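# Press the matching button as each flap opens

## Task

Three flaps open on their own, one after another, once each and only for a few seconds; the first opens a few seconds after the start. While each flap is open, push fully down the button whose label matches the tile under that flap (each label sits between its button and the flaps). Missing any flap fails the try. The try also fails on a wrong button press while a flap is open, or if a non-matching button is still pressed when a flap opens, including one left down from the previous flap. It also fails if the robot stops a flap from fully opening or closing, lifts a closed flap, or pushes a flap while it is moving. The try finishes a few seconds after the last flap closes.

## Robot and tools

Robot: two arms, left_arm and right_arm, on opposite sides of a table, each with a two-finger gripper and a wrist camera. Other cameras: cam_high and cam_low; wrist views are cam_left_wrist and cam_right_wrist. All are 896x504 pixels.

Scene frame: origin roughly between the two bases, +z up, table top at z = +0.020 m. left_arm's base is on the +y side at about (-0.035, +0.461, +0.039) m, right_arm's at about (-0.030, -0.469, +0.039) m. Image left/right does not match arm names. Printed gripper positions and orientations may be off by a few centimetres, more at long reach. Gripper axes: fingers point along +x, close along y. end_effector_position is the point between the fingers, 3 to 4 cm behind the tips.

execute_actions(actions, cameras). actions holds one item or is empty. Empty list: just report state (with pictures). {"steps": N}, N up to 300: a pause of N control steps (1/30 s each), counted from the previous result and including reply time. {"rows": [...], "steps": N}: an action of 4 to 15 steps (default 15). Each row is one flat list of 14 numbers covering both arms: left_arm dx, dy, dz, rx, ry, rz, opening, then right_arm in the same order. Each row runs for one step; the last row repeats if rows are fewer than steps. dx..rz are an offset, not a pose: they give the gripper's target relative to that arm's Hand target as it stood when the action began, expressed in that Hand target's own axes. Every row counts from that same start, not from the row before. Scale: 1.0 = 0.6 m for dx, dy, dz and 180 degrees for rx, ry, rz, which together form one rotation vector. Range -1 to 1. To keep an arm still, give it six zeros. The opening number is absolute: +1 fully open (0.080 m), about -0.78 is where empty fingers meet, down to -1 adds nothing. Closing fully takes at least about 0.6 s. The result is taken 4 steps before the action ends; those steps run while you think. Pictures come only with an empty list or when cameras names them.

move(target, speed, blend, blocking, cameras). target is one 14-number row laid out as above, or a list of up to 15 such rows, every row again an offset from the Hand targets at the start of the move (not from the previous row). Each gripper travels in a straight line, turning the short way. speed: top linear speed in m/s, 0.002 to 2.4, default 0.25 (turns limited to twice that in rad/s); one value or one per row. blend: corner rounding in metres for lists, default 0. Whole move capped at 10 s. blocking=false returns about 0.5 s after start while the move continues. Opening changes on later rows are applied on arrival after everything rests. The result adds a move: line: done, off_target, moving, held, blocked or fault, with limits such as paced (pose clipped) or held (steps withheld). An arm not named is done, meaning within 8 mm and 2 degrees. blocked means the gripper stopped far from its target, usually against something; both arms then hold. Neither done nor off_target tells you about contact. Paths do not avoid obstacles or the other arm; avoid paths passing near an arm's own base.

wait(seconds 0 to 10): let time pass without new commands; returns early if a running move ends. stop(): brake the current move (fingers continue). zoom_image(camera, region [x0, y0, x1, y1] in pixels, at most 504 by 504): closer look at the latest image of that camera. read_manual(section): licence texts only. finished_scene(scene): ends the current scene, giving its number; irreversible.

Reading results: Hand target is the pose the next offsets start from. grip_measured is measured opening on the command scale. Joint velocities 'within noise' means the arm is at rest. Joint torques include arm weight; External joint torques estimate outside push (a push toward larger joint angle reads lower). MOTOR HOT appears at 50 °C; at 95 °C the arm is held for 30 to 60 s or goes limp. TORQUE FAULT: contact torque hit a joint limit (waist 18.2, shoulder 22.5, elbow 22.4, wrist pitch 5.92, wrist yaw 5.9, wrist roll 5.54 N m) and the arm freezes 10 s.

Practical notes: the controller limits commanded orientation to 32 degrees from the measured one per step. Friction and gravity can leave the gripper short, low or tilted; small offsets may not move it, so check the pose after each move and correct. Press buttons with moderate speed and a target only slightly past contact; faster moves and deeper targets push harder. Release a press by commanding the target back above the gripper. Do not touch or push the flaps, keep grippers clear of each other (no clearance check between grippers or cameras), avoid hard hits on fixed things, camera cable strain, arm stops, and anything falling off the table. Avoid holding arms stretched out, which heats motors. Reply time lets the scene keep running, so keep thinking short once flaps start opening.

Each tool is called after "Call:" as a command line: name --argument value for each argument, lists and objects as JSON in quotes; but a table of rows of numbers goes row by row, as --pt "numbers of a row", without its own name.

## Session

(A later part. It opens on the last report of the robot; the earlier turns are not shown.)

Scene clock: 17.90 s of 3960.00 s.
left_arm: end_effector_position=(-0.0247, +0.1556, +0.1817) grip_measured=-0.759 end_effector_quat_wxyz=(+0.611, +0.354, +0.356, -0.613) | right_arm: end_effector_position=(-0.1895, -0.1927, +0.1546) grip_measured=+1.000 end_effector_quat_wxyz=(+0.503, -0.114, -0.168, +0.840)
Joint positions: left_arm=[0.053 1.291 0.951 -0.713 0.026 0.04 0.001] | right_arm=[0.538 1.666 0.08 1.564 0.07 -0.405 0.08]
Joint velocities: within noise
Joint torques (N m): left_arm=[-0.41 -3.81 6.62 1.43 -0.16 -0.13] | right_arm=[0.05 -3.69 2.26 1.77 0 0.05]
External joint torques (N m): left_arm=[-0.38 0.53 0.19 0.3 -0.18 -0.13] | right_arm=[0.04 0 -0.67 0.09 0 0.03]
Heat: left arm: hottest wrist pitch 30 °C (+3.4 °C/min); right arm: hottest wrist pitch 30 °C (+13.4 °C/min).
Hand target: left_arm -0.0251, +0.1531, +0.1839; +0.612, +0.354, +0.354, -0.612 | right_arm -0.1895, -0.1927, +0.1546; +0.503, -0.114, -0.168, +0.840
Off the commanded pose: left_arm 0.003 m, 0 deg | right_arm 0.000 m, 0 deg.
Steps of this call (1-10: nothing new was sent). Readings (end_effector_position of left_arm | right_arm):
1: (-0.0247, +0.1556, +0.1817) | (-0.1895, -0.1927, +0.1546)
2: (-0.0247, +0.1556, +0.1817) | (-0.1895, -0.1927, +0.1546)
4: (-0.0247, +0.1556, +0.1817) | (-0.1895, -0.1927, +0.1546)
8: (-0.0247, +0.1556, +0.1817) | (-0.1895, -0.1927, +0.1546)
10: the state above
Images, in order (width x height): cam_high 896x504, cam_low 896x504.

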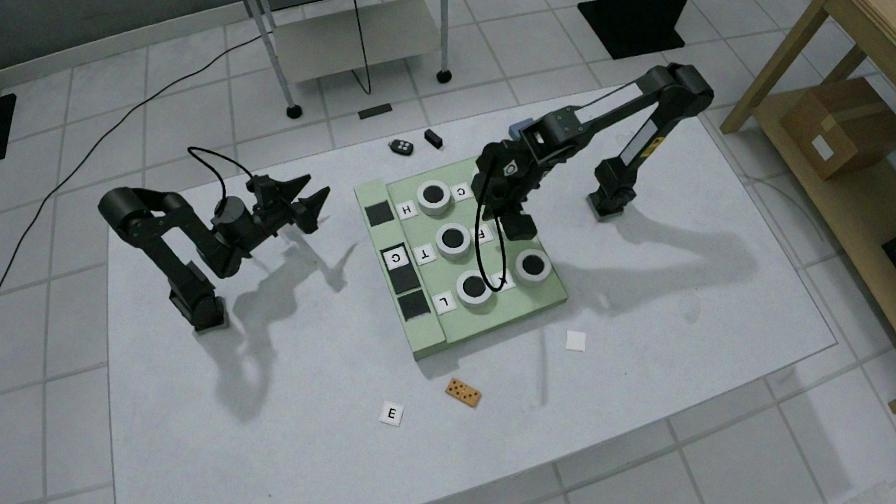

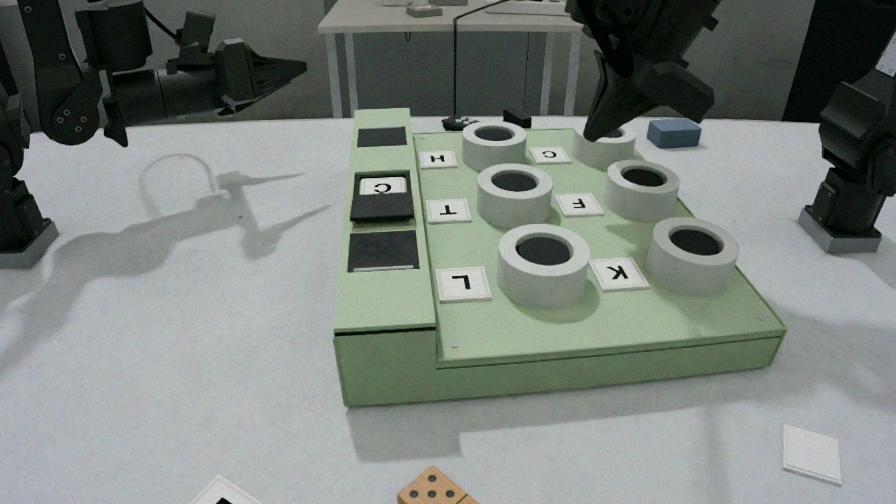

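C.

Call:
move --pt "-0.049 -0.19 -0.098 0 0 0 -1 0 0 0 0 0 0 1" --pt "0.064 -0.19 -0.17 0 0 0 -1 0 0 0 0 0 0 1" --speed '[0.45,0.18]' --blend '[0.008,0]' --cameras '["cam_high","cam_low","cam_left_wrist"]'

Scene clock: 19.43 s of 3960.00 s.
left_arm: end_effector_position=(-0.1426, +0.2093, +0.1268) grip_measured=-0.759 end_effector_quat_wxyz=(+0.624, +0.316, +0.339, -0.629) | right_arm: end_effector_position=(-0.1895, -0.1927, +0.1546) grip_measured=+1.000 end_effector_quat_wxyz=(+0.503, -0.114, -0.168, +0.840)
Joint positions: left_arm=[-0.554 1.191 0.63 -0.468 -0.29 -0.5 0.001] | right_arm=[0.538 1.666 0.08 1.564 0.07 -0.405 0.08]
Joint velocities: within noise
Joint torques (N m): left_arm=[-0.32 0.61 1.08 0.82 0.48 -0.13] | right_arm=[0.03 -3.63 2.3 1.76 -0.01 0.04]
External joint torques (N m): left_arm=[-0.33 3.99 -5.07 -0.31 0.66 -0.13] | right_arm=[0.03 0.08 -0.66 0.07 -0.01 0.02]
Heat: left arm: hottest wrist pitch 30 °C (+3.1 °C/min); right arm: hottest wrist pitch 31 °C (+15.4 °C/min).
Hand target: left_arm -0.1391, +0.2223, +0.0998; +0.612, +0.354, +0.354, -0.612 | right_arm -0.1895, -0.1927, +0.1546; +0.503, -0.114, -0.168, +0.840
Off the commanded pose: left_arm 0.030 m, 5 deg | right_arm 0.000 m, 0 deg.
Kept back: nothing.
move: off_target (left_arm)
Images, in order (width x height): cam_high 896x504, cam_low 896x504, cam_left_wrist 896x504.

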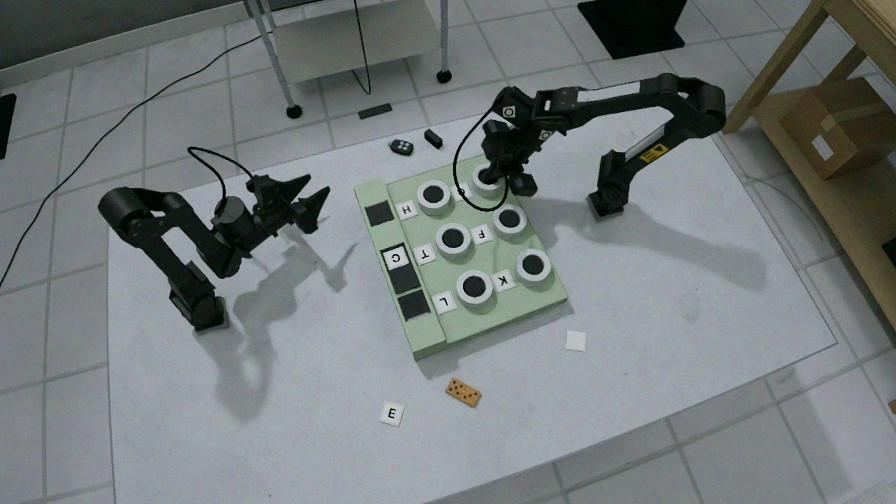

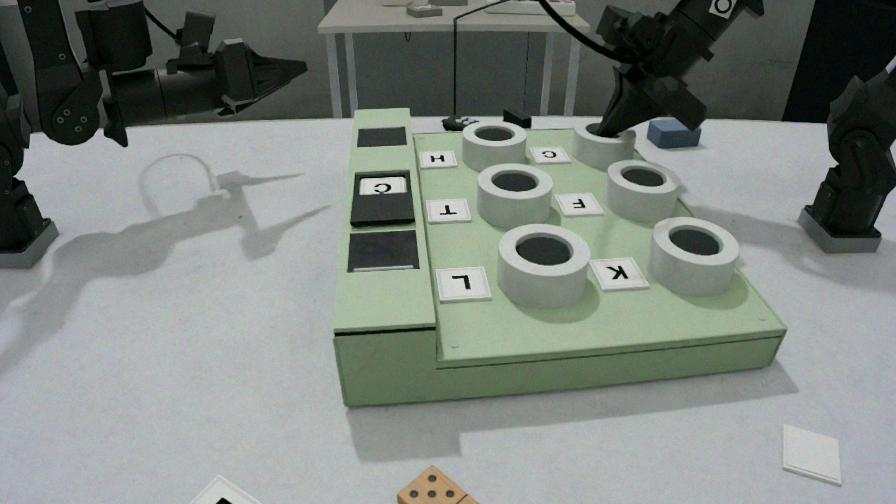

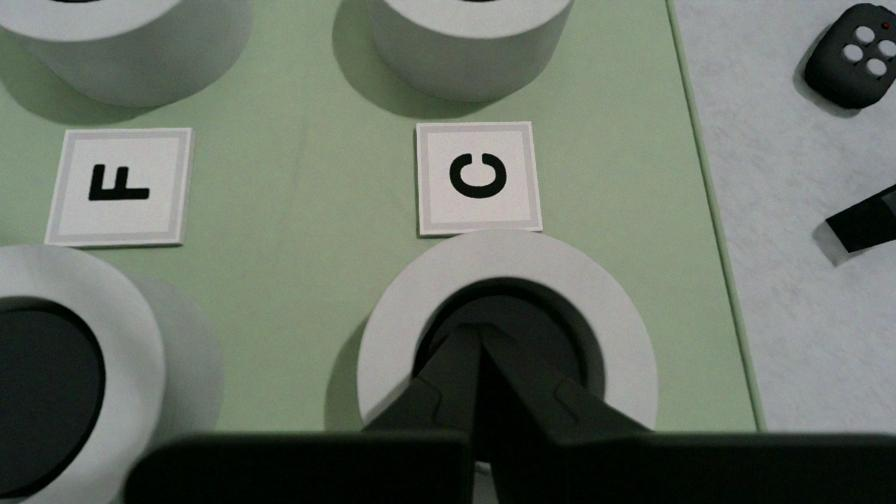

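Call:
move --target '[0.0078,0,-0.02,0,0,0,-1,0,0,0,0,0,0,1]' --speed 0.15 --cameras '["cam_high"]'

Call:
wait --seconds 0.3 --cameras '["cam_high","cam_left_wrist"]'

Call:
move --target '[-0.135,0,0.1,0,0,0,-1,0,0,0,0,0,0,1]' --speed 0.2 --cameras '["cam_high", "cam_low"]'

Call:
wait --seconds 5 --cameras '["cam_high"]'

Scene clock: 20.37 s of 3960.00 s.
left_arm: end_effector_position=(-0.1423, +0.2111, +0.1246) grip_measured=-0.759 end_effector_quat_wxyz=(+0.631, +0.303, +0.335, -0.630) | right_arm: end_effector_position=(-0.1895, -0.1927, +0.1546) grip_measured=+1.000 end_effector_quat_wxyz=(+0.503, -0.114, -0.168, +0.840)
Joint positions: left_arm=[-0.568 1.173 0.597 -0.432 -0.311 -0.519 0.001] | right_arm=[0.538 1.666 0.08 1.564 0.07 -0.405 0.08]
Joint velocities: within noise
Joint torques (N m): left_arm=[-1.13 1.29 -0.26 0.27 0.86 -0.14] | right_arm=[0.07 -3.69 2.3 1.75 0 0.05]
External joint torques (N m): left_arm=[-1.13 4.56 -6.43 -0.88 1.05 -0.14] | right_arm=[0.08 0.02 -0.66 0.06 -0.01 0.03]
Heat: left arm: hottest wrist pitch 30 °C (+2.9 °C/min); right arm: hottest wrist pitch 31 °C (+14.7 °C/min).
Hand target: left_arm -0.1390, +0.2304, +0.0898; +0.612, +0.354, +0.354, -0.612 | right_arm -0.1895, -0.1927, +0.1546; +0.503, -0.114, -0.168, +0.840
Off the commanded pose: left_arm 0.040 m, 7 deg | right_arm 0.000 m, 0 deg.
Kept back: nothing.
move: off_target (left_arm)
Images, in order (width x height): cam_high 896x504.

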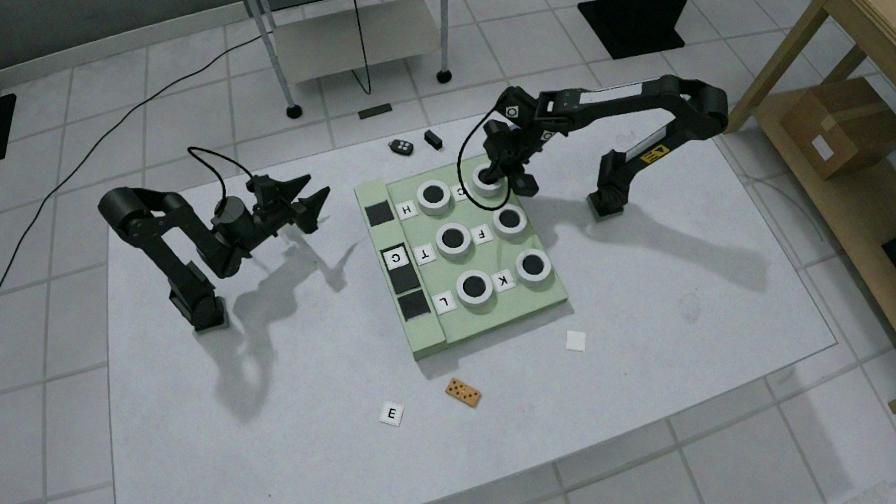

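Scene clock: 20.67 s of 3960.00 s.
left_arm: end_effector_position=(-0.1423, +0.2111, +0.1246) grip_measured=-0.759 end_effector_quat_wxyz=(+0.631, +0.303, +0.335, -0.631) | right_arm: end_effector_position=(-0.1895, -0.1927, +0.1546) grip_measured=+1.000 end_effector_quat_wxyz=(+0.503, -0.114, -0.168, +0.840)
Joint positions: left_arm=[-0.568 1.173 0.597 -0.431 -0.312 -0.519 0.001] | right_arm=[0.538 1.666 0.08 1.564 0.07 -0.405 0.08]
Joint velocities: within noise
Joint torques (N m): left_arm=[-1.07 1.22 -0.22 0.3 0.86 -0.17] | right_arm=[0.02 -3.65 2.33 1.75 0 0.04]
External joint torques (N m): left_arm=[-1.09 4.52 -6.46 -0.87 1.05 -0.17] | right_arm=[0.01 0.1 -0.68 0.04 0.01 0.02]
Heat: left arm: hottest wrist pitch 30 °C (+2.9 °C/min); right arm: hottest wrist pitch 31 °C (+14.5 °C/min).
Hand target: left_arm -0.1391, +0.2304, +0.0898; +0.612, +0.354, +0.354, -0.612 | right_arm -0.1895, -0.1927, +0.1546; +0.503, -0.114, -0.168, +0.840
Off the commanded pose: left_arm 0.040 m, 7 deg | right_arm 0.000 m, 0 deg.
Steps of this call (1-9: nothing new was sent). Readings (end_effector_position of left_arm | right_arm):
1: (-0.1422, +0.2111, +0.1245) | (-0.1895, -0.1927, +0.1546)
2: (-0.1422, +0.2111, +0.1245) | (-0.1895, -0.1927, +0.1546)
4: (-0.1422, +0.2111, +0.1245) | (-0.1895, -0.1927, +0.1546)
8: (-0.1423, +0.2111, +0.1246) | (-0.1895, -0.1927, +0.1546)
9: the state above
Images, in order (width x height): cam_high 896x504, cam_left_wrist 896x504.

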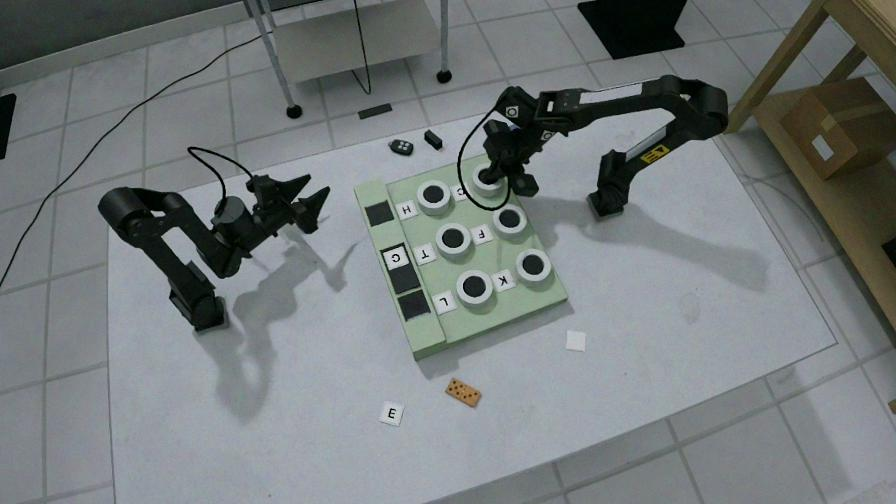

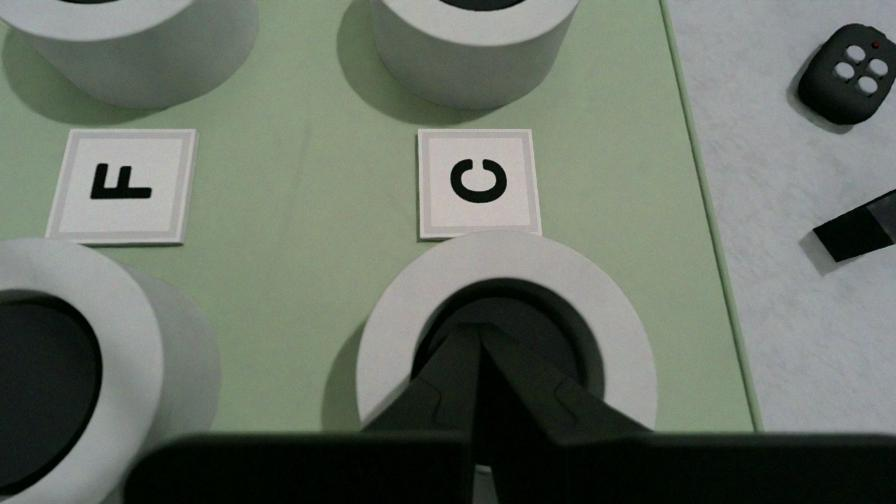

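Scene clock: 21.63 s of 3960.00 s.
left_arm: end_effector_position=(-0.1386, +0.2207, +0.1871) grip_measured=-0.759 end_effector_quat_wxyz=(+0.612, +0.355, +0.355, -0.611) | right_arm: end_effector_position=(-0.1895, -0.1927, +0.1546) grip_measured=+1.000 end_effector_quat_wxyz=(+0.503, -0.114, -0.168, +0.840)
Joint positions: left_arm=[-0.553 1.16 0.897 -0.858 -0.269 -0.5 0.001] | right_arm=[0.538 1.666 0.08 1.564 0.07 -0.405 0.08]
Joint velocities: within noise
Joint torques (N m): left_arm=[0.53 -3.07 6.58 1.29 -0.09 0.2] | right_arm=[0.04 -3.66 2.35 1.77 0 0.04]
External joint torques (N m): left_arm=[0.51 0.22 0.24 0.26 0.09 0.2] | right_arm=[0.03 0.09 -0.63 0.06 0 0.02]
Heat: left arm: hottest wrist pitch 30 °C (+2.8 °C/min); right arm: hottest wrist pitch 31 °C (+13.9 °C/min).
Hand target: left_arm -0.1390, +0.2188, +0.1899; +0.612, +0.354, +0.354, -0.612 | right_arm -0.1895, -0.1927, +0.1546; +0.503, -0.114, -0.168, +0.840
Off the commanded pose: left_arm 0.003 m, 0 deg | right_arm 0.000 m, 0 deg.
Kept back: nothing.
move: done
Images, in order (width x height): cam_high 896x504, cam_low 896x504.

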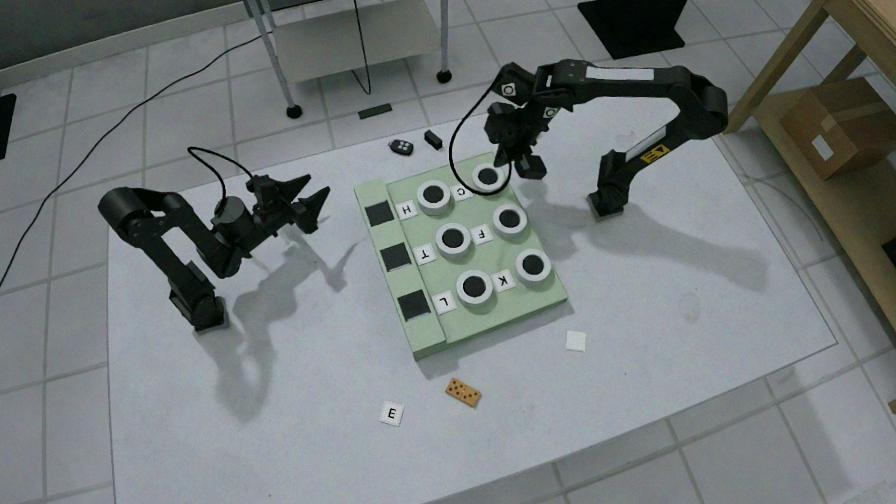

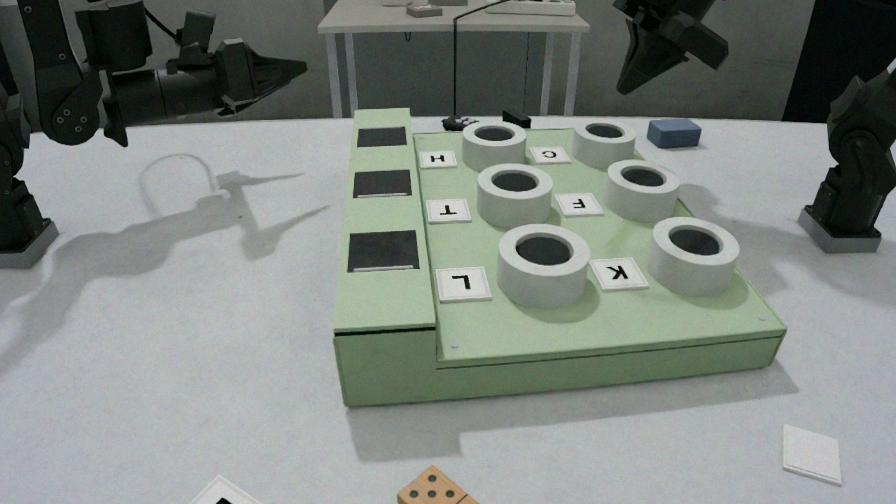

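Scene clock: 23.87 s of 3960.00 s.
left_arm: end_effector_position=(-0.1386, +0.2208, +0.1871) grip_measured=-0.759 end_effector_quat_wxyz=(+0.612, +0.355, +0.355, -0.611) | right_arm: end_effector_position=(-0.1895, -0.1927, +0.1546) grip_measured=+1.000 end_effector_quat_wxyz=(+0.503, -0.114, -0.168, +0.840)
Joint positions: left_arm=[-0.553 1.16 0.897 -0.858 -0.269 -0.5 0.001] | right_arm=[0.538 1.666 0.08 1.564 0.07 -0.405 0.08]
Joint velocities: within noise
Joint torques (N m): no reading
External joint torques (N m): no reading
Steps of this call (1-67: nothing new was sent). Readings (end_effector_position of left_arm | right_arm):
1: (-0.1386, +0.2207, +0.1871) | (-0.1895, -0.1927, +0.1546)
2: (-0.1386, +0.2208, +0.1871) | (-0.1895, -0.1927, +0.1546)
4: (-0.1386, +0.2208, +0.1871) | (-0.1895, -0.1927, +0.1546)
8: (-0.1386, +0.2208, +0.1871) | (-0.1895, -0.1927, +0.1546)
67: (-0.1386, +0.2208, +0.1871) | (-0.1895, -0.1927, +0.1546)
Images, in order (width x height): cam_high 896x504.
The task's run has ended: the event that ends the task has happened.

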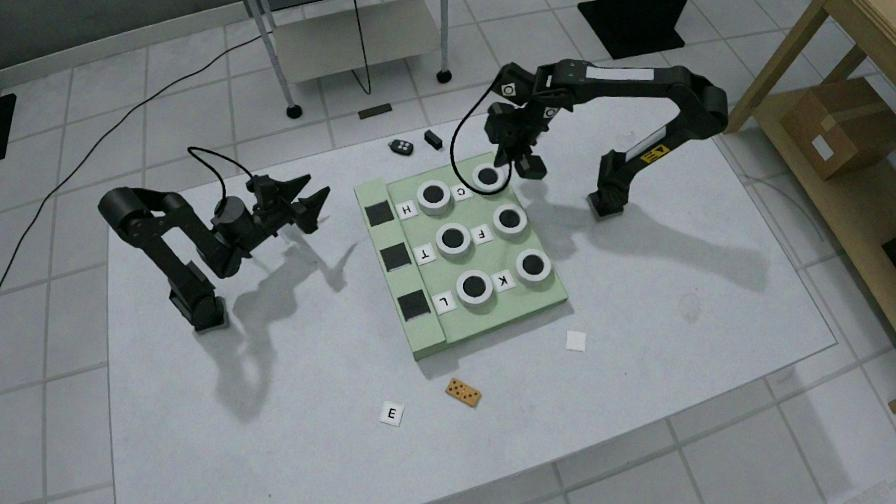

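Call:
finished_scene --scene 2

The scene is finished: the task was done.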